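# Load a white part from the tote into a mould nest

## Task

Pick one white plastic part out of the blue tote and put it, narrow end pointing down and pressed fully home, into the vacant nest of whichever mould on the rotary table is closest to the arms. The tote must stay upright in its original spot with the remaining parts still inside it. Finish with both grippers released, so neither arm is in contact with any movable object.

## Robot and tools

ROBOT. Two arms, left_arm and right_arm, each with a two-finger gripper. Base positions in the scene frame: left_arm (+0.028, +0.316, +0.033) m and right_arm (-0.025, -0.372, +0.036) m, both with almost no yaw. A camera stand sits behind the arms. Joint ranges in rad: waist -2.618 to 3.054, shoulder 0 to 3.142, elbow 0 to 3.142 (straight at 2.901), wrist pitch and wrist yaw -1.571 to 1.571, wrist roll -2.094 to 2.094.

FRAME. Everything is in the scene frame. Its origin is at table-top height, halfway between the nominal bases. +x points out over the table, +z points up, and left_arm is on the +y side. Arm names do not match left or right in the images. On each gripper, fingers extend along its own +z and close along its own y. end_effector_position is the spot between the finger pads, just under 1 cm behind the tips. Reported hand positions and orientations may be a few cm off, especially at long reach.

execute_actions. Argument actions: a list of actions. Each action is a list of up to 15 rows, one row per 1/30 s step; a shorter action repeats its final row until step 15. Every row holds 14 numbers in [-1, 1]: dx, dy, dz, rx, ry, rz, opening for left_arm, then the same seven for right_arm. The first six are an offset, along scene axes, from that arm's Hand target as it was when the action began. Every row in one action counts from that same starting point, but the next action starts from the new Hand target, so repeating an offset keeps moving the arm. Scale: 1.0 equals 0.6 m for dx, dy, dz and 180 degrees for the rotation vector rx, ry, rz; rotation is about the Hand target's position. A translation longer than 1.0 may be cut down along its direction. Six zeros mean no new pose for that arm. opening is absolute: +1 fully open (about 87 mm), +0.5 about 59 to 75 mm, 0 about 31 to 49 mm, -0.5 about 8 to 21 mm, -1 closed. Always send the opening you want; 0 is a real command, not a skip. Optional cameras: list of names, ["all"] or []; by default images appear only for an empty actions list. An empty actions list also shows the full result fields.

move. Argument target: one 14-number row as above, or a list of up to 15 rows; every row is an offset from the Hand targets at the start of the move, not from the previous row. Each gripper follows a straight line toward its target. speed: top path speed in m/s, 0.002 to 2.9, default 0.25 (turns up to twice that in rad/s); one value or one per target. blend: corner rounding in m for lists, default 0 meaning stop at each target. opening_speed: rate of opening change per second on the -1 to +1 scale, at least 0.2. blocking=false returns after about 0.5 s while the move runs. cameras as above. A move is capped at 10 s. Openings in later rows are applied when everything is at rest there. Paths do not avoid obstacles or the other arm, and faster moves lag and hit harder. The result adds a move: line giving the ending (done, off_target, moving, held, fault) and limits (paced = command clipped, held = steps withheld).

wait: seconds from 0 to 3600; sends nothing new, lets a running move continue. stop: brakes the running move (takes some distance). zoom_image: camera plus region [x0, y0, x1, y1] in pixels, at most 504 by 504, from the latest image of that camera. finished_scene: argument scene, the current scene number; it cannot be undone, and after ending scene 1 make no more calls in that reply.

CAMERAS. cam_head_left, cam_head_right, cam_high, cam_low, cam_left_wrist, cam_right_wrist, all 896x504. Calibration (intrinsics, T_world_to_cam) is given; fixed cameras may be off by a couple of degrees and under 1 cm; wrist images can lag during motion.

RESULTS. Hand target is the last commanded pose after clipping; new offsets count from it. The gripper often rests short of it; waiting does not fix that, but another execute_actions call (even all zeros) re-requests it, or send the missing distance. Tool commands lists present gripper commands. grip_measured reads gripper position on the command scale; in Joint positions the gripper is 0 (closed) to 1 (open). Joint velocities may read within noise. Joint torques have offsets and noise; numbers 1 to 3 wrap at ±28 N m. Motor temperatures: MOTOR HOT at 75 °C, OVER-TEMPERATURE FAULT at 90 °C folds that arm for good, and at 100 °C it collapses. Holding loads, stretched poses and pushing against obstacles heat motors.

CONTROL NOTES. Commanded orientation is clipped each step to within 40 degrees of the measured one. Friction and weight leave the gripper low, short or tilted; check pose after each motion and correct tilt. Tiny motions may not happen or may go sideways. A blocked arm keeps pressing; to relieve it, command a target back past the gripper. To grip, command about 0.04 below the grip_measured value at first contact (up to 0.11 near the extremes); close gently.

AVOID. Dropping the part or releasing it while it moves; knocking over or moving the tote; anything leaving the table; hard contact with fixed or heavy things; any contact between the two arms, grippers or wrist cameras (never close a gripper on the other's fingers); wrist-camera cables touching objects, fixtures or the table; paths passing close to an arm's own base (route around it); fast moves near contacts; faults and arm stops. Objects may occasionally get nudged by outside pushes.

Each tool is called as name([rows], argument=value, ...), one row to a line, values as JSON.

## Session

execute_actions(actions=[])

Scene clock: 0.00 s.
left_arm: end_effector_position=(+0.4068, +0.3032, +0.1316) grip_measured=+1.000 end_effector_quat_wxyz=(+0.679, +0.002, +0.734, +0.009) | right_arm: end_effector_position=(+0.3486, -0.4059, +0.1202) grip_measured=+1.000 end_effector_quat_wxyz=(+0.669, +0.086, +0.737, -0.046)
Joint positions: left_arm=[-0.062 1.517 0.241 1.197 -0.085 0.008 1] | right_arm=[0.001 1.579 0.217 1.26 0.161 0.064 1]
Joint velocities: within noise
Joint torques (N m): no reading
Motor temperatures (°C): left_arm=[28 29 34 28 27 29 28] | right_arm=[29 33 33 28 27 28 31]
Heat: left arm: 34 °C; right arm: 33 °C.
Hand target: left_arm +0.4085, +0.3030, +0.1358; +0.683, +0.001, +0.730, +0.008 | right_arm +0.3518, -0.4059, +0.1284; +0.679, +0.087, +0.728, -0.045
Tool commands: left_gripper/opening=+1.0 right_gripper/opening=+1.0
camera_calibration:
cam_left_wrist: T_world_to_cam=[[0.00231, -0.99997, -0.0077, 0.29992], [-0.81868, 0.00253, -0.57424, 0.42953], [0.57424, 0.00763, -0.81865, 0.01036]] pos_world=[0.34501, 0.29875, 0.25744]
cam_right_wrist: T_world_to_cam=[[-0.20142, -0.97871, -0.03953, -0.3263], [-0.79183, 0.18645, -0.58158, 0.44698], [0.57657, -0.08584, -0.81253, 0.00712]] pos_world=[0.2841, -0.40208, 0.25284]

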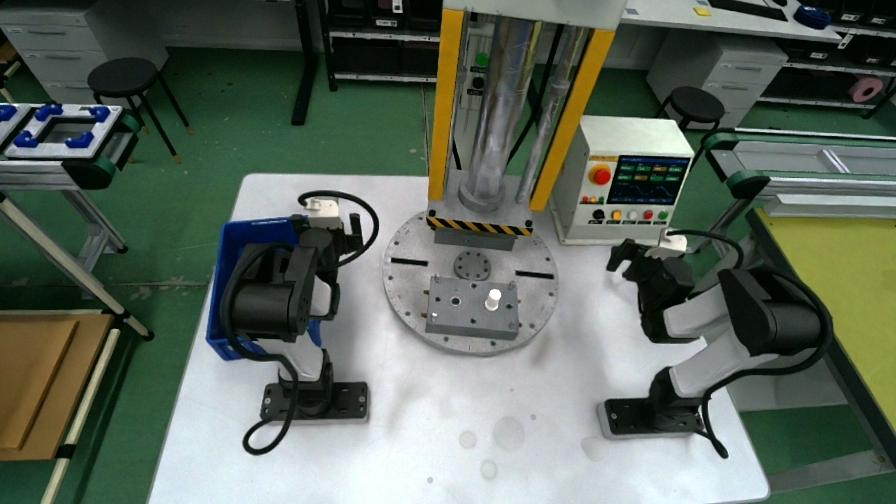

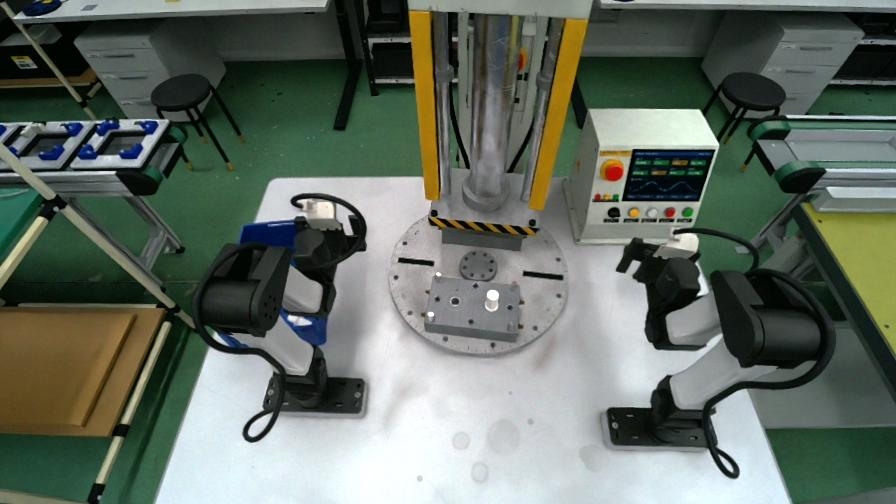

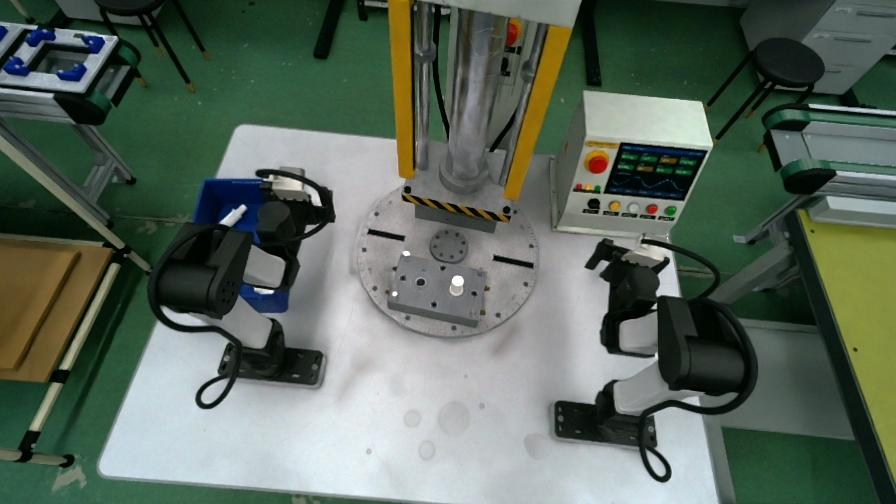

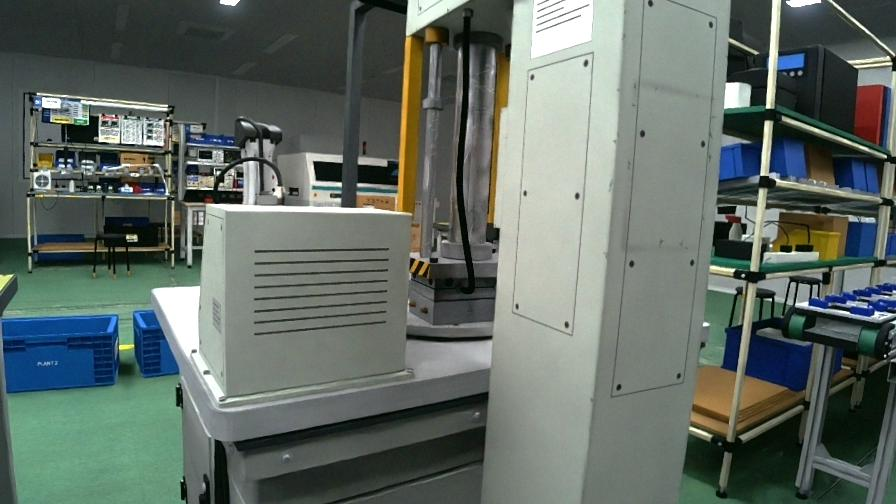

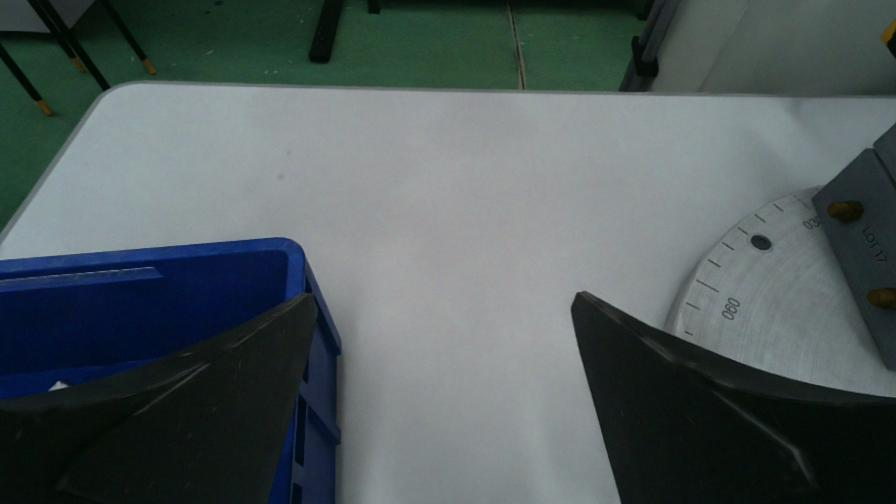

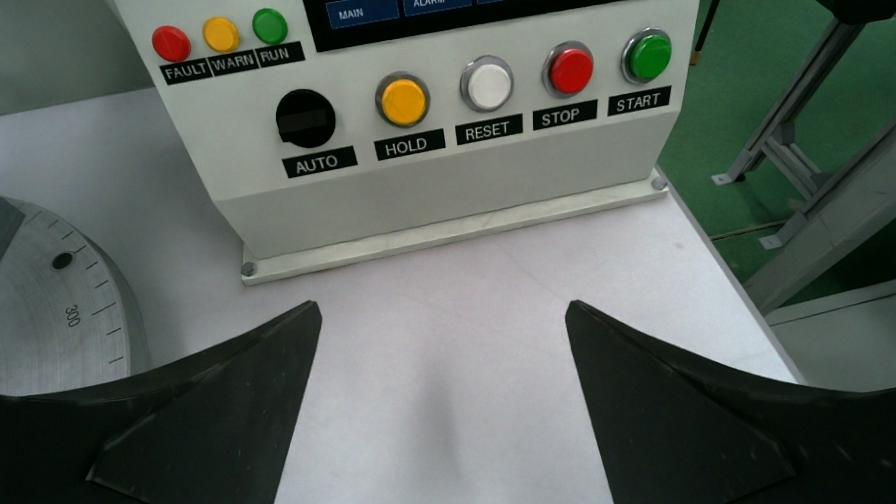

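move([
  [0,0,0.2,0,0,0,1,0,0,0,0,0,0,1],
  [-0.18,0.245,0.2,-0.1725,0.2146,0.392,1,0,0,0,0,0,0,1],
], speed=0.4, blend=[0.05,0], cameras=["cam_left_wrist"])

zoom_image(camera="cam_left_wrist", region=[300, 0, 804, 504])

Scene clock: 12.40 s.
left_arm: end_effector_position=(+0.2973, +0.4477, +0.2529) grip_measured=+1.000 end_effector_quat_wxyz=(+0.271, -0.565, +0.751, +0.211) | right_arm: end_effector_position=(+0.3486, -0.4059, +0.1202) grip_measured=+1.000 end_effector_quat_wxyz=(+0.669, +0.086, +0.737, -0.046)
Joint positions: left_arm=[0.221 1.446 1.508 -1.265 -0.611 -0.964 1] | right_arm=[0.001 1.579 0.217 1.26 0.161 0.064 1]
Joint torques (N m): left_arm=[1.37 -3.45 10.04 0.82 -0.24 -0.12] | right_arm=[-0.36 -4.46 4.6 2.25 0.05 -0.01]
Heat: left arm: 36 °C; right arm: 34 °C.
Hand target: left_arm +0.3006, +0.4500, +0.2558; +0.271, -0.573, +0.745, +0.208 | right_arm +0.3518, -0.4059, +0.1284; +0.679, +0.087, +0.728, -0.045
Off the commanded pose: left_arm 0.005 m, 1 deg | right_arm 0.009 m, 2 deg.
move: done
cam_left_wrist: T_world_to_cam=[[0.96192, -0.27334, -0.00004, -0.1669], [-0.26891, -0.94638, 0.17901, 0.48009], [-0.04897, -0.17218, -0.98385, 0.47904]] pos_world=[0.31311, 0.49122, 0.38536]

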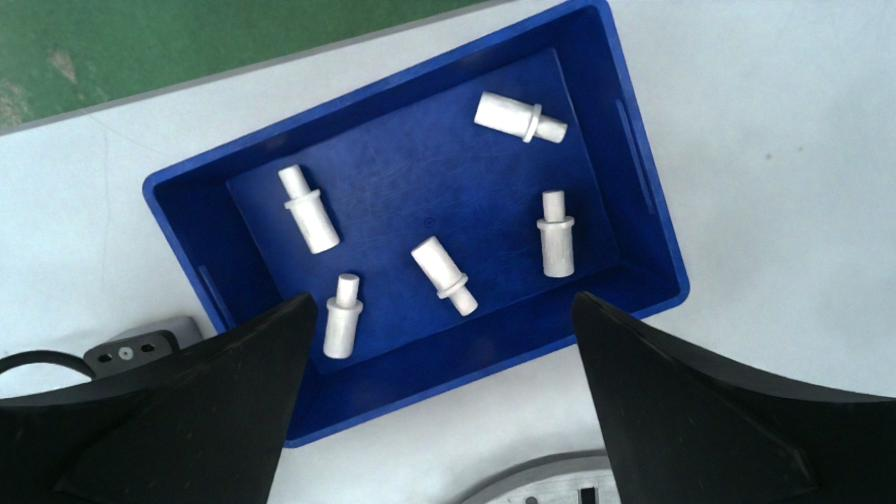

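Scaled by 1.000.

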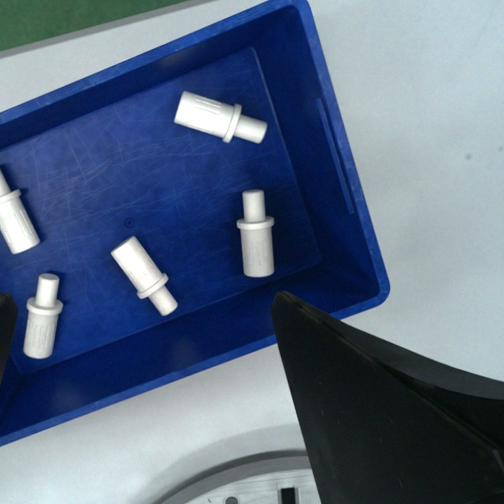

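move(target=[-0.027,-0.053,-0.19,-0.056,-0.003,0.199,1,0,0,0,0,0,0,1], speed=0.3, cameras=["cam_left_wrist"])

Scene clock: 44.97 s.
left_arm: end_effector_position=(+0.2880, +0.4215, +0.1493) grip_measured=+1.000 end_effector_quat_wxyz=(-0.159, +0.797, -0.546, -0.203) | right_arm: end_effector_position=(+0.3486, -0.4059, +0.1202) grip_measured=+1.000 end_effector_quat_wxyz=(+0.669, +0.086, +0.737, -0.046)
Joint positions: left_arm=[0.213 1.615 1.32 -1.336 -0.518 -1.757 1] | right_arm=[0.001 1.579 0.217 1.26 0.161 0.064 1]
Joint torques (N m): left_arm=[0.09 -4.23 5.96 0.03 -0.25 -0.13] | right_arm=[-0.32 -4.52 4.6 2.25 0.08 0.01]
Motor temperatures (°C): left_arm=[29 30 39 29 27 29 28] | right_arm=[29 34 36 34 27 28 31]
Heat: left arm: 39 °C; right arm: 36 °C.
Hand target: left_arm +0.2844, +0.4182, +0.1418; -0.147, +0.796, -0.547, -0.213 | right_arm +0.3518, -0.4059, +0.1284; +0.679, +0.087, +0.728, -0.045
Off the commanded pose: left_arm 0.009 m, 2 deg | right_arm 0.009 m, 2 deg.
move: done
cam_left_wrist: T_world_to_cam=[[0.93365, 0.35567, 0.04238, -0.42849], [0.31922, -0.8799, 0.35197, 0.24819], [0.16248, -0.31509, -0.93505, 0.3642]] pos_world=[0.26166, 0.48554, 0.27135]

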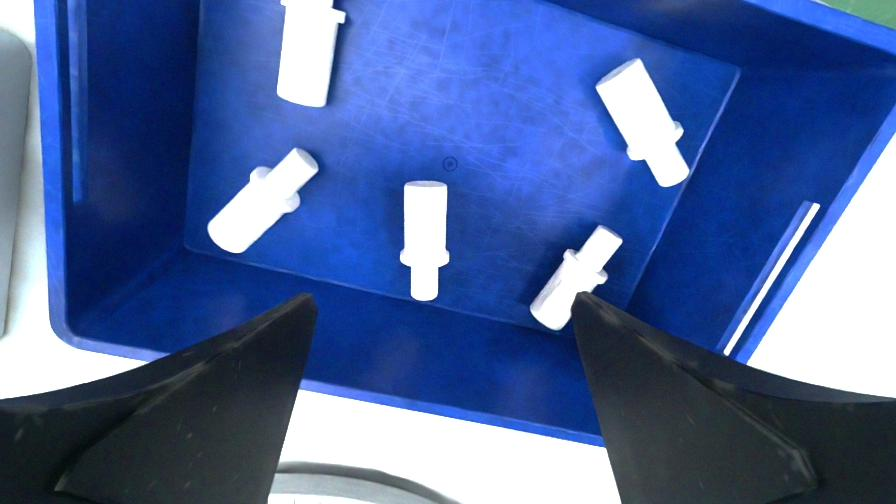

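move([
  [0,-0.01,0,-0.0934,-0.0358,0,0.3,0,0,0,0,0,0,1],
  [0,-0.014,-0.155,-0.0934,-0.0358,0,0.3,0,0,0,0,0,0,1],
], speed=0.2, blend=[0.02,0], cameras=["cam_left_wrist","cam_head_right"])

Scene clock: 66.50 s.
left_arm: end_effector_position=(+0.2870, +0.4116, +0.0564) grip_measured=+0.300 end_effector_quat_wxyz=(-0.069, +0.820, -0.563, -0.083) | right_arm: end_effector_position=(+0.3486, -0.4059, +0.1202) grip_measured=+1.000 end_effector_quat_wxyz=(+0.669, +0.086, +0.737, -0.046)
Joint positions: left_arm=[0.377 1.644 1.002 -0.909 -0.215 -1.572 0.65] | right_arm=[0.001 1.579 0.217 1.26 0.161 0.064 1]
Joint torques (N m): left_arm=[0.76 -4.25 5.52 0.41 -0.06 0] | right_arm=[-0.36 -4.49 4.66 2.26 0.08 0]
Heat: left arm: 39 °C; right arm: 36 °C.
Hand target: left_arm +0.2843, +0.4098, +0.0487; -0.059, +0.820, -0.563, -0.086 | right_arm +0.3518, -0.4059, +0.1284; +0.679, +0.087, +0.728, -0.045
Off the commanded pose: left_arm 0.008 m, 1 deg | right_arm 0.009 m, 2 deg.
move: done; blend cut to 0 m at target 1
cam_left_wrist: T_world_to_cam=[[0.93205, 0.36122, 0.02852, -0.42113], [0.2677, -0.73951, 0.61763, 0.21439], [0.24419, -0.56802, -0.78595, 0.3466]] pos_world=[0.25048, 0.50754, 0.15201]
Images, in order (width x height): cam_head_right 896x504, cam_left_wrist 896x504.

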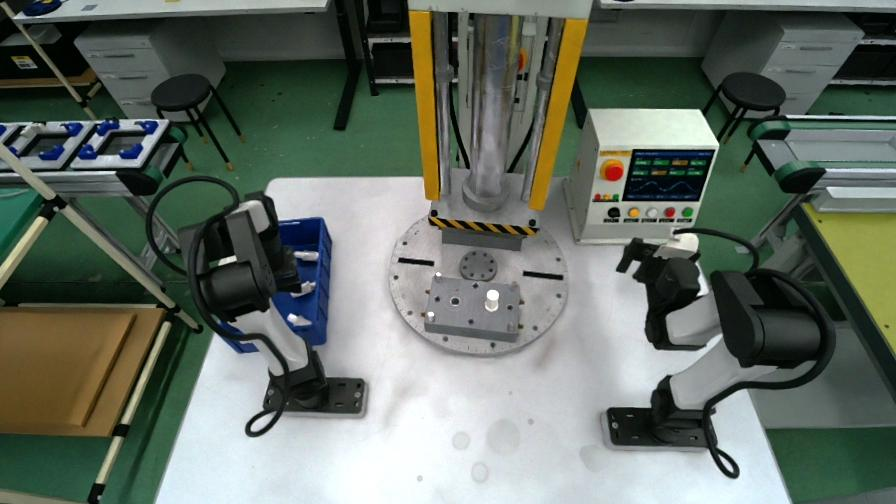

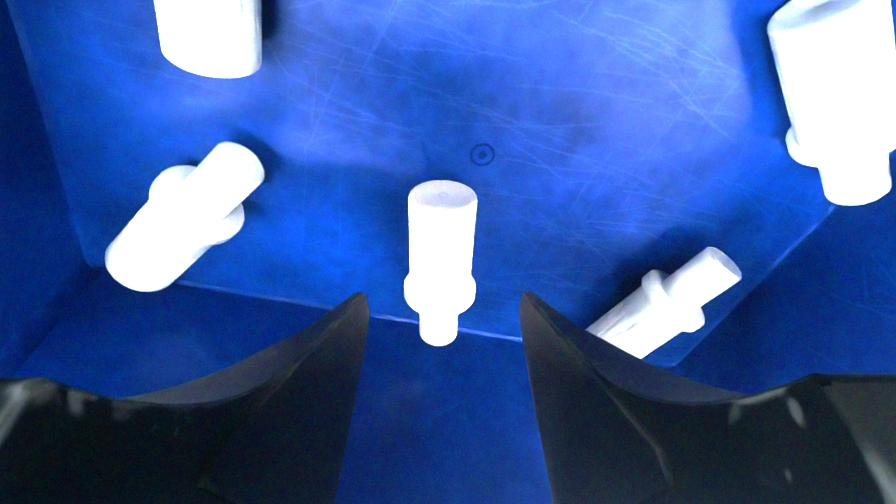

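move([
  [0.002,0.006,-0.055,0,0,0,0.3,0,0,0,0,0,0,1],
  [0.002,0.006,-0.055,0,0,0,-0.6,0,0,0,0,0,0,1],
], speed=0.1, opening_speed=1.2, cameras=["cam_left_wrist"])

Scene clock: 77.10 s.
left_arm: end_effector_position=(+0.2902, +0.4126, +0.0232) grip_measured=-0.187 end_effector_quat_wxyz=(-0.069, +0.819, -0.564, -0.082) | right_arm: end_effector_position=(+0.3486, -0.4059, +0.1202) grip_measured=+1.000 end_effector_quat_wxyz=(+0.669, +0.086, +0.737, -0.046)
Joint positions: left_arm=[0.377 1.716 0.935 -0.769 -0.214 -1.569 0.406] | right_arm=[0.001 1.579 0.217 1.26 0.161 0.064 1]
Joint torques (N m): left_arm=[1.58 -4.52 5.24 0.38 -0.07 0.08] | right_arm=[-0.39 -4.4 4.63 2.27 0.07 0.01]
Heat: left arm: 38 °C; right arm: 36 °C.
Hand target: left_arm +0.2855, +0.4134, +0.0157; -0.059, +0.820, -0.563, -0.086 | right_arm +0.3518, -0.4059, +0.1284; +0.679, +0.087, +0.728, -0.045
Off the commanded pose: left_arm 0.009 m, 1 deg | right_arm 0.009 m, 2 deg.
move: done
cam_left_wrist: T_world_to_cam=[[0.93308, 0.35844, 0.02976, -0.42268], [0.26462, -0.74017, 0.61816, 0.23601], [0.2436, -0.56891, -0.78549, 0.32085]] pos_world=[0.25378, 0.50873, 0.11871]

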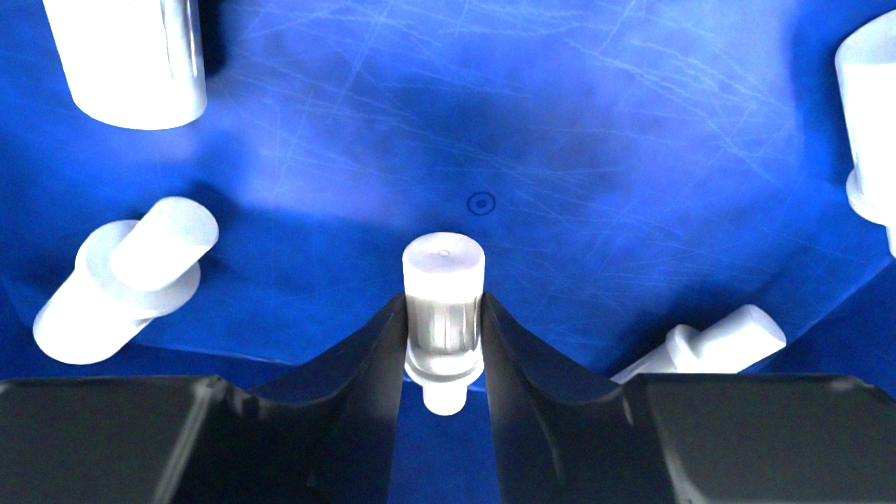

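move([
  [0,0,0.28,0,0,0,-0.6,0,0,0,0,0,0,1],
  [0.224,-0.228,0.28,0,0,-0.617,-0.6,0,0,0,0,0,0,1],
  [0.224,-0.228,0.05,0,0,-0.617,-0.6,0,0,0,0,0,0,1],
], speed=[0.2,0.4,0.25], blend=[0.04,0.03,0], cameras=["cam_left_wrist"])

Scene clock: 90.70 s.
left_arm: end_effector_position=(+0.4226, +0.2800, +0.0581) grip_measured=-0.187 end_effector_quat_wxyz=(+0.116, -0.008, +0.993, +0.005) | right_arm: end_effector_position=(+0.3486, -0.4059, +0.1202) grip_measured=+1.000 end_effector_quat_wxyz=(+0.669, +0.086, +0.737, -0.046)
Joint positions: left_arm=[-0.082 2.036 1.508 -0.813 -0.033 -0.107 0.406] | right_arm=[0.001 1.579 0.217 1.26 0.161 0.064 1]
Joint torques (N m): left_arm=[0.32 -7.36 6.11 0.9 0.2 0.11] | right_arm=[-0.24 -4.42 4.64 2.23 0.06 0]
Heat: left arm: 38 °C; right arm: 37 °C.
Hand target: left_arm +0.4199, +0.2767, +0.0457; +0.105, +0.000, +0.995, +0.000 | right_arm +0.3518, -0.4059, +0.1284; +0.679, +0.087, +0.728, -0.045
Off the commanded pose: left_arm 0.013 m, 2 deg | right_arm 0.009 m, 2 deg.
move: off_target (left_arm)
cam_left_wrist: T_world_to_cam=[[0.02199, -0.99976, 0.00184, 0.26717], [-0.7967, -0.01641, 0.60415, 0.3279], [-0.60397, -0.01475, -0.79687, 0.44417]] pos_world=[0.52363, 0.27904, 0.15535]

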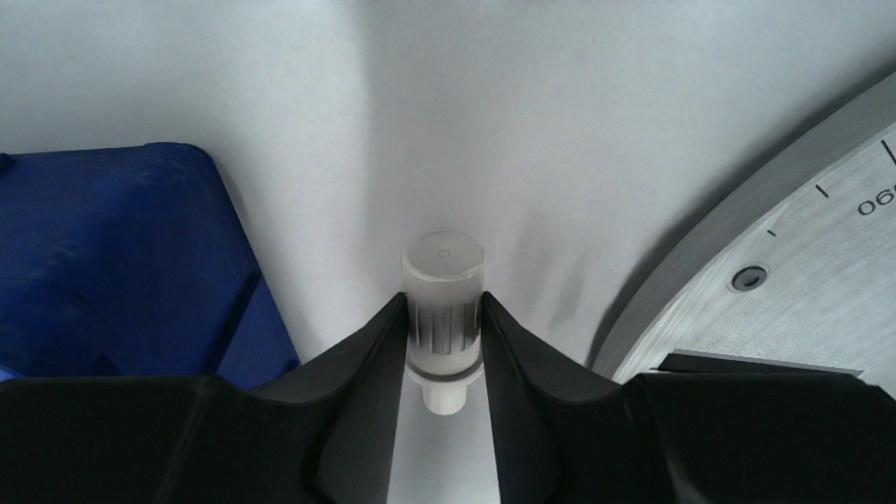

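move([
  [0,-0.003,-0.061,0,0,0,-0.6,0,0,0,0,0,0,1],
  [0,-0.003,-0.061,0,0,0,0.2,0,0,0,0,0,0,1],
  [0,-0.003,0.08,0,0,0,0.25,0,0,0,0,0,0,1],
  [0.008,-0.003,0.05,0,0.122,0,0.25,0,0,0,0,0,0,1],
], speed=[0.08,0.1,0.15,0.25], opening_speed=1.0, cameras=["cam_left_wrist"])

Scene clock: 104.40 s.
left_arm: end_effector_position=(+0.4232, +0.2742, +0.0821) grip_measured=+0.250 end_effector_quat_wxyz=(-0.078, -0.001, +0.997, +0.006) | right_arm: end_effector_position=(+0.3486, -0.4059, +0.1202) grip_measured=+1.000 end_effector_quat_wxyz=(+0.669, +0.086, +0.737, -0.046)
Joint positions: left_arm=[-0.082 2.463 2.264 -1.527 0.002 -0.097 0.625] | right_arm=[0.001 1.579 0.217 1.26 0.161 0.064 1]
Joint torques (N m): left_arm=[1.22 -9.05 9.32 -0.06 0.24 0.11] | right_arm=[-0.38 -4.38 4.66 2.24 0.06 0.01]
Heat: left arm: 39 °C; right arm: 37 °C.
Hand target: left_arm +0.4248, +0.2749, +0.0758; -0.086, +0.000, +0.996, +0.000 | right_arm +0.3518, -0.4059, +0.1284; +0.679, +0.087, +0.728, -0.045
Off the commanded pose: left_arm 0.007 m, 1 deg | right_arm 0.009 m, 2 deg.
move: done; target 2's new opening was sent with left_arm's hand 0.013 m and 1 deg from that target; target 3's new opening was sent with left_arm's hand 0.021 m and 3 deg from that target
cam_left_wrist: T_world_to_cam=[[0.00929, -0.99994, -0.00629, 0.26737], [-0.50997, -0.01015, 0.86013, 0.16969], [-0.86014, -0.00479, -0.51004, 0.54582]] pos_world=[0.55354, 0.27169, 0.13411]

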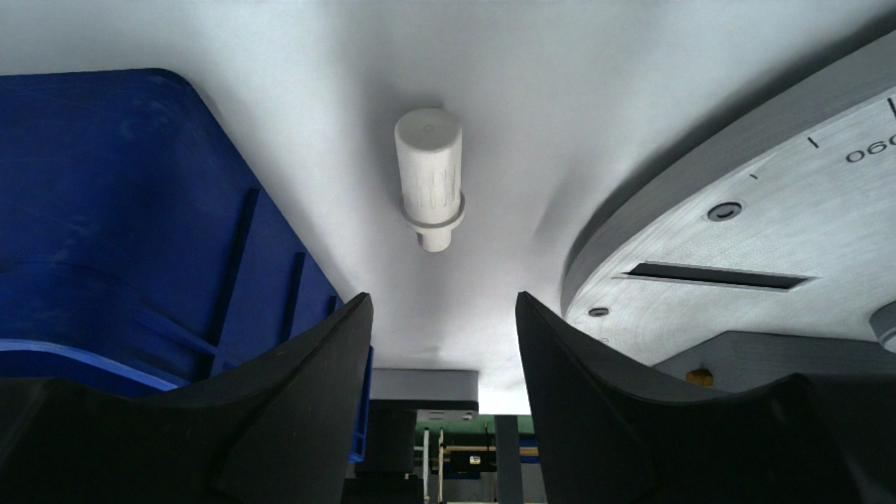

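move([
  [-0.0075,0.006,-0.106,0,0,0,0.25,0,0,0,0,0,0,1],
  [-0.0075,0.006,-0.106,0,0,0,-0.6,0,0,0,0,0,0,1],
], speed=0.12, opening_speed=1.2, cameras=["cam_left_wrist"])

Scene clock: 116.60 s.
left_arm: end_effector_position=(+0.4233, +0.2763, +0.0261) grip_measured=-0.214 end_effector_quat_wxyz=(-0.073, +0.000, +0.997, +0.005) | right_arm: end_effector_position=(+0.3486, -0.4059, +0.1202) grip_measured=+1.000 end_effector_quat_wxyz=(+0.669, +0.086, +0.737, -0.046)
Joint positions: left_arm=[-0.078 2.47 2.056 -1.303 0.003 -0.09 0.393] | right_arm=[0.001 1.579 0.217 1.26 0.161 0.064 1]
Joint torques (N m): left_arm=[1.39 -9.1 5.87 0.16 0.22 0.1] | right_arm=[-0.32 -4.52 4.63 2.23 0.08 0]
Motor temperatures (°C): left_arm=[29 35 39 29 27 29 28] | right_arm=[29 35 37 38 27 28 31]
Heat: left arm: 39 °C; right arm: 38 °C.
Hand target: left_arm +0.4202, +0.2783, +0.0121; -0.087, +0.000, +0.996, +0.000 | right_arm +0.3518, -0.4059, +0.1284; +0.679, +0.087, +0.728, -0.045
Off the commanded pose: left_arm 0.014 m, 2 deg | right_arm 0.009 m, 2 deg.
move: off_target (left_arm); target 2's new opening was sent with left_arm's hand 0.014 m and 2 deg from that target
cam_left_wrist: T_world_to_cam=[[0.0068, -0.99997, -0.00388, 0.27013], [-0.51843, -0.00684, 0.85509, 0.22082], [-0.85509, -0.00381, -0.51846, 0.51507]] pos_world=[0.55307, 0.27359, 0.07927]

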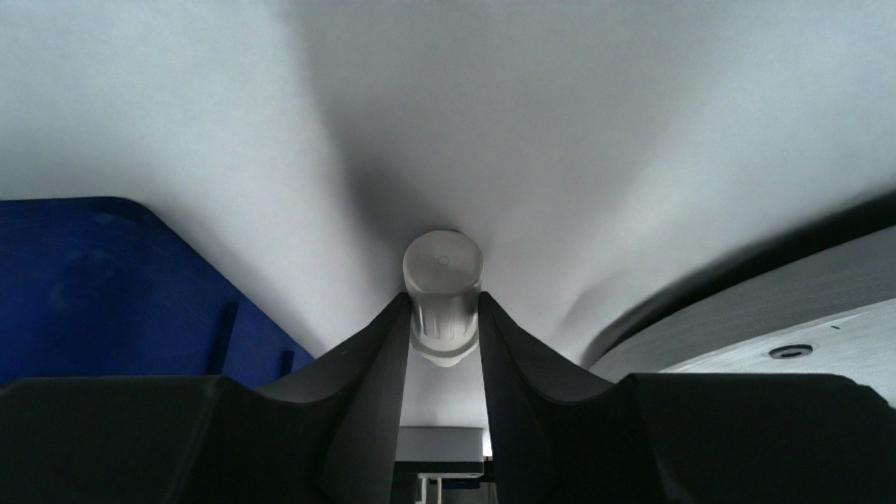

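move([
  [0,0,0.25,0,0,0,-0.6,0,0,0,0,0,0,1],
  [-0.12,-0.12,0.4,0,-0.25,0,-0.6,0,0,0,0,0,0,1],
  [-0.325,-0.4,0.38,-0.0384,-0.503,-0.0486,-0.6,0,0,0,0,0,0,1],
  [-0.325,-0.41,0.27,-0.0384,-0.503,-0.0486,-0.6,0,0,0,0,0,0,1],
], speed=[0.2,0.35,0.35,0.2], blend=[0.05,0.05,0.02,0], cameras=["cam_left_wrist","cam_head_right"])

zoom_image(camera="cam_left_wrist", region=[360, 190, 620, 450])

Scene clock: 144.97 s.
left_arm: end_effector_position=(+0.2265, +0.0307, +0.1787) grip_measured=-0.214 end_effector_quat_wxyz=(+0.642, +0.072, +0.761, -0.055) | right_arm: end_effector_position=(+0.3486, -0.4059, +0.1202) grip_measured=+1.000 end_effector_quat_wxyz=(+0.669, +0.086, +0.737, -0.046)
Joint positions: left_arm=[-1.42 1.389 0.651 0.234 -1.211 -0.469 0.393] | right_arm=[0.001 1.579 0.217 1.26 0.161 0.064 1]
Joint torques (N m): left_arm=[-0.01 -3.17 6.48 1.6 -0.42 0.01] | right_arm=[-0.36 -4.45 4.56 2.24 0.06 0.01]
Heat: left arm: 39 °C; right arm: 39 °C.
Hand target: left_arm +0.2252, +0.0324, +0.1741; +0.646, +0.073, +0.758, -0.047 | right_arm +0.3518, -0.4059, +0.1284; +0.679, +0.087, +0.728, -0.045
Off the commanded pose: left_arm 0.005 m, 1 deg | right_arm 0.009 m, 2 deg.
move: done
cam_left_wrist: T_world_to_cam=[[-0.1862, -0.98251, 0.00011, 0.06905], [-0.85287, 0.16158, -0.49649, 0.29865], [0.48779, -0.09254, -0.86804, 0.18605]] pos_world=[0.17681, 0.0368, 0.30977]
Images, in order (width x height): cam_head_right 896x504, cam_left_wrist 896x504.

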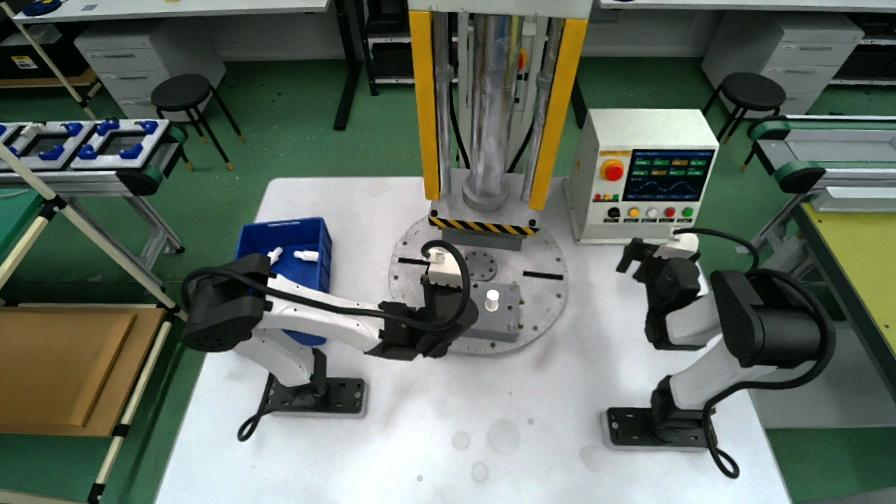

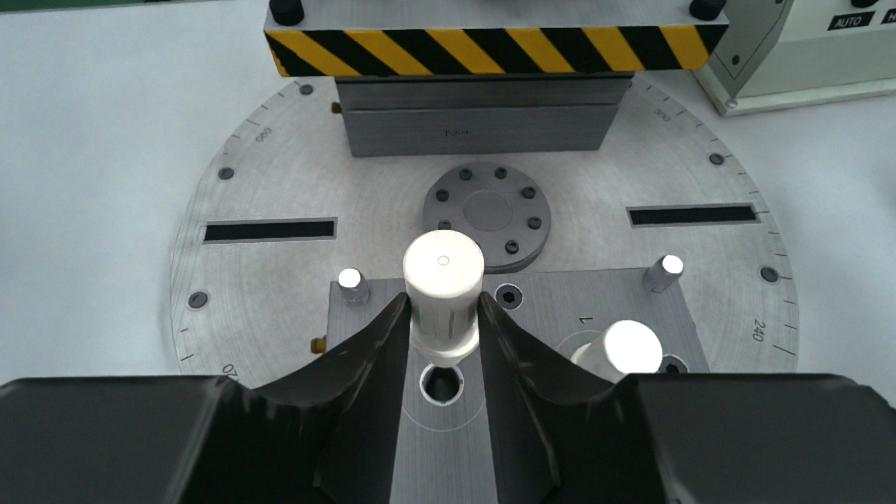

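Scaled by 1.938 from the camera's image (finer frame: 1280x720).

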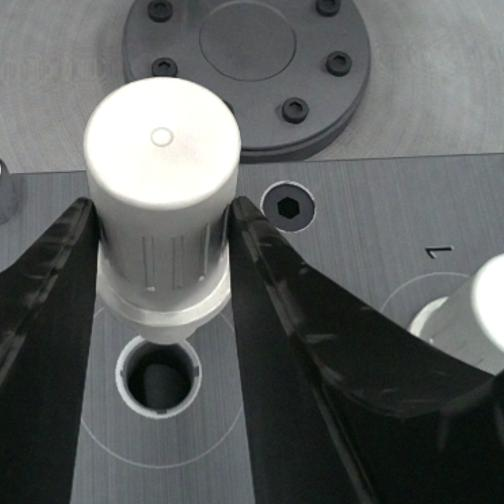

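move(target=[-0.006,0.0035,-0.068,0,0,0,-0.6,0,0,0,0,0,0,1], speed=0.1, cameras=["cam_left_wrist"])

zoom_image(camera="cam_left_wrist", region=[400, 320, 490, 400])

Scene clock: 161.03 s.
left_arm: end_effector_position=(+0.2241, +0.0335, +0.1400) grip_measured=-0.214 end_effector_quat_wxyz=(+0.646, +0.065, +0.759, -0.052) | right_arm: end_effector_position=(+0.3486, -0.4059, +0.1202) grip_measured=+1.000 end_effector_quat_wxyz=(+0.669, +0.086, +0.737, -0.046)
Joint positions: left_arm=[-1.433 1.5 0.551 0.437 -1.239 -0.483 0.393] | right_arm=[0.001 1.579 0.217 1.26 0.161 0.064 1]
Joint torques (N m): left_arm=[0.01 -3.36 5.59 1.51 -0.26 0.02] | right_arm=[-0.32 -4.49 4.48 2.26 0.03 0]
Heat: left arm: 39 °C; right arm: 39 °C.
Hand target: left_arm +0.2216, +0.0344, +0.1334; +0.646, +0.073, +0.758, -0.048 | right_arm +0.3518, -0.4059, +0.1284; +0.679, +0.087, +0.728, -0.045
Off the commanded pose: left_arm 0.007 m, 1 deg | right_arm 0.009 m, 2 deg.
move: done
cam_left_wrist: T_world_to_cam=[[-0.17273, -0.98496, 0.0031, 0.06789], [-0.85002, 0.14748, -0.50569, 0.27814], [0.49762, -0.08998, -0.86271, 0.15089]] pos_world=[0.17307, 0.03943, 0.27061]

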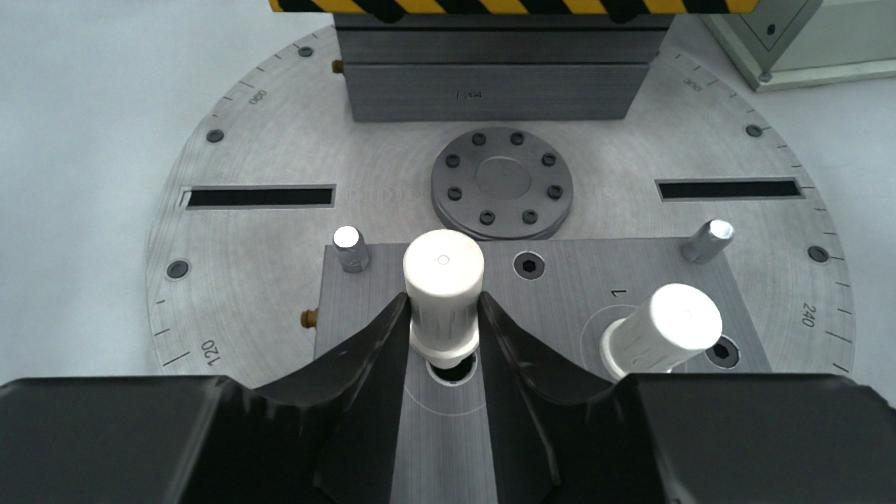

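Scaled by 5.600 from the camera's image (finer frame: 1280x720).

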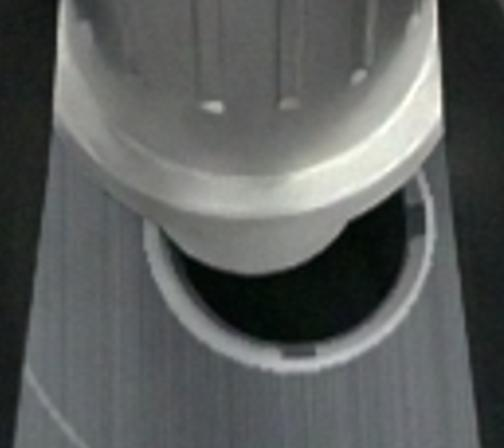

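move([
  [-0.006,-0.0055,0.002,0.002,0,0,-0.6,0,0,0,0,0,0,1],
  [-0.006,-0.0055,-0.008,0.002,0,0,-0.6,0,0,0,0,0,0,1],
], speed=0.06, cameras=["cam_left_wrist"])

zoom_image(camera="cam_left_wrist", region=[400, 320, 490, 400])

Scene clock: 170.13 s.
left_arm: end_effector_position=(+0.2215, +0.0327, +0.1393) grip_measured=-0.214 end_effector_quat_wxyz=(+0.652, +0.061, +0.754, -0.049) | right_arm: end_effector_position=(+0.3486, -0.4059, +0.1202) grip_measured=+1.000 end_effector_quat_wxyz=(+0.669, +0.086, +0.737, -0.046)
Joint positions: left_arm=[-1.449 1.519 0.551 0.458 -1.27 -0.484 0.393] | right_arm=[0.001 1.579 0.217 1.26 0.161 0.064 1]
Joint torques (N m): left_arm=[0.05 -2.88 6.35 1.22 -0.08 -0.15] | right_arm=[-0.31 -4.51 4.62 2.23 0.1 0]
Heat: left arm: 39 °C; right arm: 39 °C.
Hand target: left_arm +0.2181, +0.0311, +0.1286; +0.646, +0.075, +0.758, -0.045 | right_arm +0.3518, -0.4059, +0.1284; +0.679, +0.087, +0.728, -0.045
Off the commanded pose: left_arm 0.011 m, 2 deg | right_arm 0.009 m, 2 deg.
move: off_target (left_arm)
cam_left_wrist: T_world_to_cam=[[-0.1622, -0.98676, 0.00134, 0.06472], [-0.84383, 0.13801, -0.51856, 0.27639], [0.51151, -0.08524, -0.85504, 0.14717]] pos_world=[0.16844, 0.03827, 0.26907]

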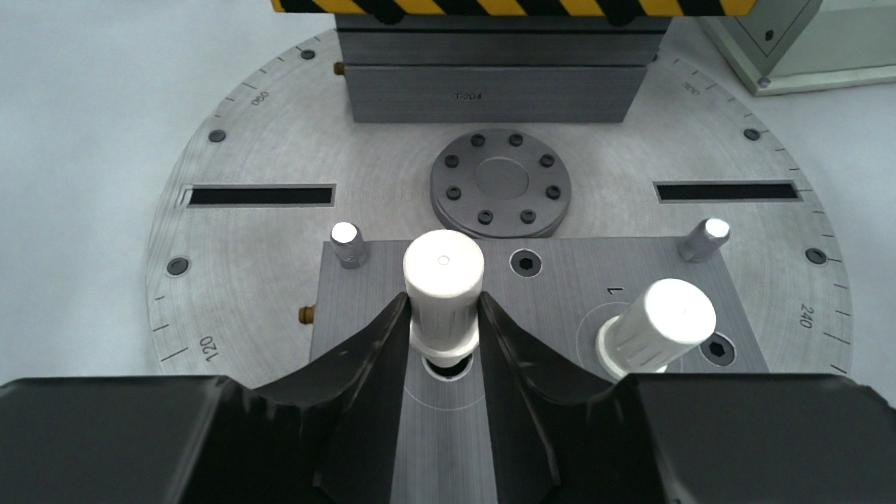

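Scaled by 5.600 from the camera's image (finer frame: 1280x720).

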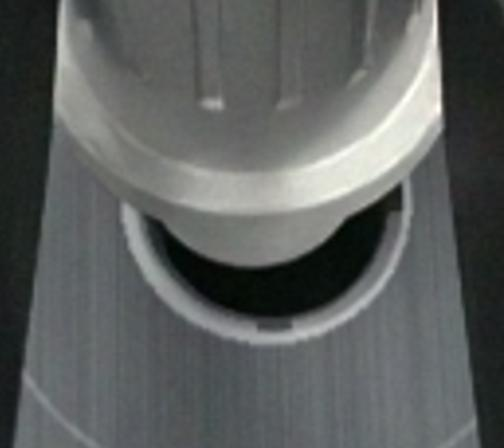

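move([
  [0,0,0.02,0,0,0,-0.6,0,0,0,0,0,0,1],
  [-0.003,0,0.014,0,0,0,-0.6,0,0,0,0,0,0,1],
], speed=0.06, cameras=["cam_left_wrist"])

zoom_image(camera="cam_left_wrist", region=[400, 320, 490, 400])

Scene clock: 178.20 s.
left_arm: end_effector_position=(+0.2198, +0.0324, +0.1390) grip_measured=-0.214 end_effector_quat_wxyz=(+0.652, +0.063, +0.754, -0.047) | right_arm: end_effector_position=(+0.3486, -0.4059, +0.1202) grip_measured=+1.000 end_effector_quat_wxyz=(+0.669, +0.086, +0.737, -0.046)
Joint positions: left_arm=[-1.456 1.52 0.555 0.443 -1.274 -0.492 0.393] | right_arm=[0.001 1.579 0.217 1.26 0.161 0.064 1]
Joint torques (N m): left_arm=[-0.01 -5.07 7.61 0.87 -0.13 -0.12] | right_arm=[-0.25 -4.49 4.7 2.24 0.06 -0.03]
Heat: left arm: 39 °C; right arm: 40 °C.
Hand target: left_arm +0.2163, +0.0311, +0.1369; +0.646, +0.075, +0.758, -0.045 | right_arm +0.3518, -0.4059, +0.1284; +0.679, +0.087, +0.728, -0.045
Off the commanded pose: left_arm 0.004 m, 2 deg | right_arm 0.009 m, 2 deg.
move: done
cam_left_wrist: T_world_to_cam=[[-0.16356, -0.98653, -0.00309, 0.06498], [-0.84379, 0.14152, -0.51767, 0.27454], [0.51114, -0.08207, -0.85557, 0.14779]] pos_world=[0.16674, 0.03738, 0.26877]

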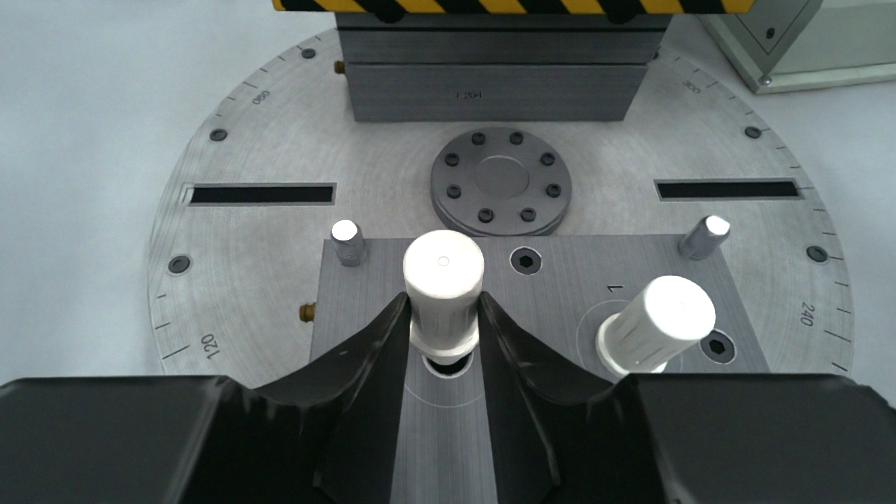

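Scaled by 5.600 from the camera's image (finer frame: 1280x720).

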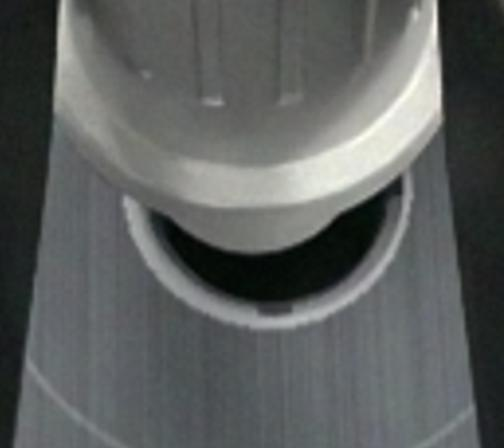

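move([
  [0,0,0.01,0,0,0,-0.6,0,0,0,0,0,0,1],
  [-0.005,-0.0025,0.01,0,0,0,-0.6,0,0,0,0,0,0,1],
], speed=0.06, cameras=["cam_left_wrist"])

zoom_image(camera="cam_left_wrist", region=[400, 320, 490, 400])

Scene clock: 186.47 s.
left_arm: end_effector_position=(+0.2168, +0.0332, +0.1392) grip_measured=-0.214 end_effector_quat_wxyz=(+0.649, +0.074, +0.756, -0.038) | right_arm: end_effector_position=(+0.3486, -0.4059, +0.1202) grip_measured=+1.000 end_effector_quat_wxyz=(+0.669, +0.086, +0.737, -0.046)
Joint positions: left_arm=[-1.466 1.512 0.573 0.369 -1.279 -0.511 0.393] | right_arm=[0.001 1.579 0.217 1.26 0.161 0.064 1]
Joint torques (N m): left_arm=[-0.2 -5.71 8.12 1 -0.17 -0.15] | right_arm=[-0.35 -4.51 4.66 2.24 0.06 0]
Heat: left arm: 40 °C; right arm: 40 °C.
Hand target: left_arm +0.2132, +0.0296, +0.1428; +0.646, +0.075, +0.758, -0.045 | right_arm +0.3518, -0.4059, +0.1284; +0.679, +0.087, +0.728, -0.045
Off the commanded pose: left_arm 0.006 m, 1 deg | right_arm 0.009 m, 2 deg.
move: done
cam_left_wrist: T_world_to_cam=[[-0.16673, -0.98552, -0.03086, 0.06983], [-0.84597, 0.15906, -0.50895, 0.27075], [0.50649, -0.05876, -0.86024, 0.15039]] pos_world=[0.16452, 0.03459, 0.26933]

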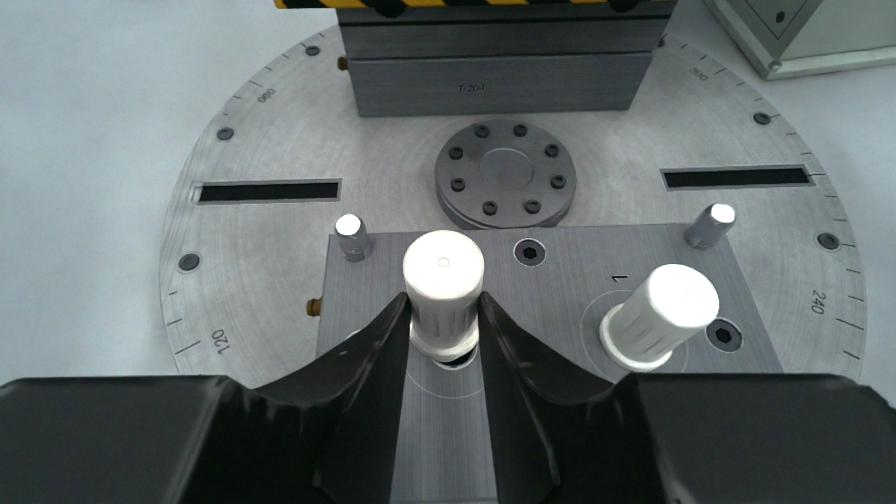

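Scaled by 5.600 from the camera's image (finer frame: 1280x720).

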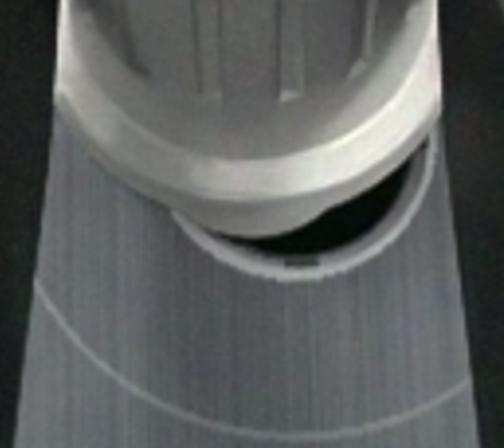

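move(target=[0.003,-0.003,0.018,0,0,0,-0.6,0,0,0,0,0,0,1], speed=0.08, cameras=["cam_left_wrist"])

zoom_image(camera="cam_left_wrist", region=[360, 190, 620, 450])

Scene clock: 193.10 s.
left_arm: end_effector_position=(+0.2162, +0.0357, +0.1404) grip_measured=-0.214 end_effector_quat_wxyz=(+0.644, +0.089, +0.759, -0.024) | right_arm: end_effector_position=(+0.3486, -0.4059, +0.1202) grip_measured=+1.000 end_effector_quat_wxyz=(+0.669, +0.086, +0.737, -0.046)
Joint positions: left_arm=[-1.466 1.498 0.591 0.294 -1.273 -0.512 0.393] | right_arm=[0.001 1.579 0.217 1.26 0.161 0.064 1]
Joint torques (N m): left_arm=[0.35 -6.64 9.44 1.23 -0.21 -0.08] | right_arm=[-0.32 -4.48 4.57 2.26 0.06 0.01]
Heat: left arm: 40 °C; right arm: 40 °C.
Hand target: left_arm +0.2150, +0.0278, +0.1537; +0.646, +0.075, +0.758, -0.045 | right_arm +0.3518, -0.4059, +0.1284; +0.679, +0.087, +0.728, -0.045
Off the commanded pose: left_arm 0.015 m, 3 deg | right_arm 0.009 m, 2 deg.
move: off_target (left_arm)
cam_left_wrist: T_world_to_cam=[[-0.17174, -0.98259, -0.07083, 0.07879], [-0.84886, 0.18409, -0.49552, 0.26824], [0.49993, -0.02497, -0.8657, 0.15291]] pos_world=[0.16478, 0.03186, 0.27087]

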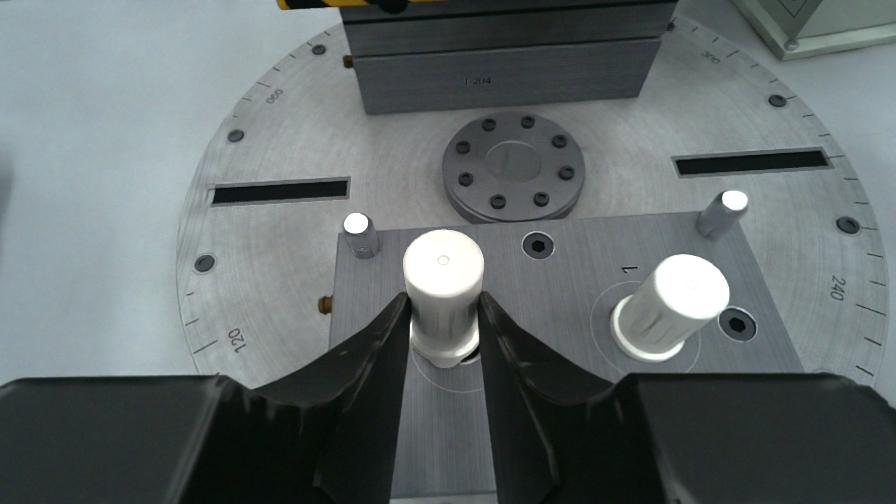

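Scaled by 1.938 from the camera's image (finer frame: 1280x720).

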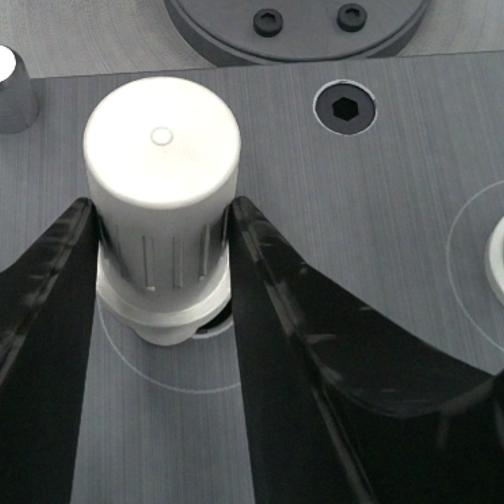

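move(target=[0,0,0.04,0,0,0,-0.6,0,0,0,0,0,0,1], speed=0.1, cameras=["cam_left_wrist"])

zoom_image(camera="cam_left_wrist", region=[360, 190, 620, 450])

Scene clock: 202.20 s.
left_arm: end_effector_position=(+0.2161, +0.0358, +0.1633) grip_measured=-0.214 end_effector_quat_wxyz=(+0.644, +0.093, +0.759, -0.021) | right_arm: end_effector_position=(+0.3486, -0.4059, +0.1202) grip_measured=+1.000 end_effector_quat_wxyz=(+0.669, +0.086, +0.737, -0.046)
Joint positions: left_arm=[-1.466 1.433 0.649 0.167 -1.271 -0.506 0.393] | right_arm=[0.001 1.579 0.217 1.26 0.161 0.064 1]
Joint torques (N m): left_arm=[0.35 -6.19 10.1 1.27 -0.23 -0.14] | right_arm=[-0.31 -4.36 4.49 2.25 0.07 0.03]
Heat: left arm: 41 °C; right arm: 40 °C.
Hand target: left_arm +0.2150, +0.0278, +0.1776; +0.646, +0.075, +0.758, -0.045 | right_arm +0.3518, -0.4059, +0.1284; +0.679, +0.087, +0.728, -0.045
Off the commanded pose: left_arm 0.016 m, 3 deg | right_arm 0.009 m, 2 deg.
move: off_target (left_arm)
cam_left_wrist: T_world_to_cam=[[-0.17419, -0.98141, -0.08058, 0.0825], [-0.84873, 0.19113, -0.49307, 0.27883], [0.49931, -0.0175, -0.86625, 0.17274]] pos_world=[0.16478, 0.0307, 0.29376]

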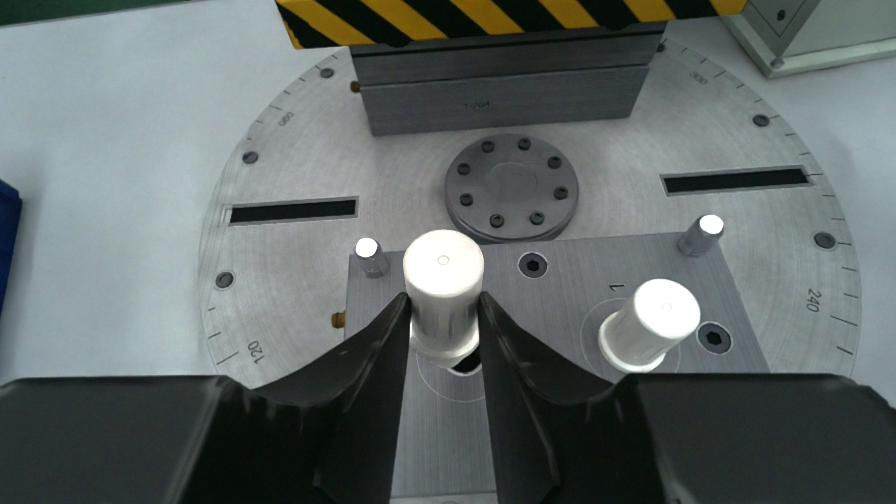

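Scaled by 1.938 from the camera's image (finer frame: 1280x720).

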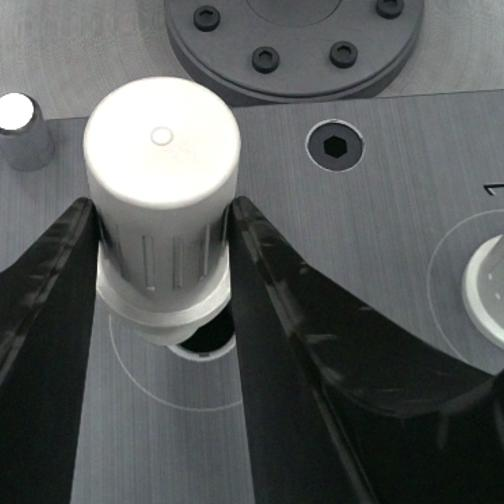

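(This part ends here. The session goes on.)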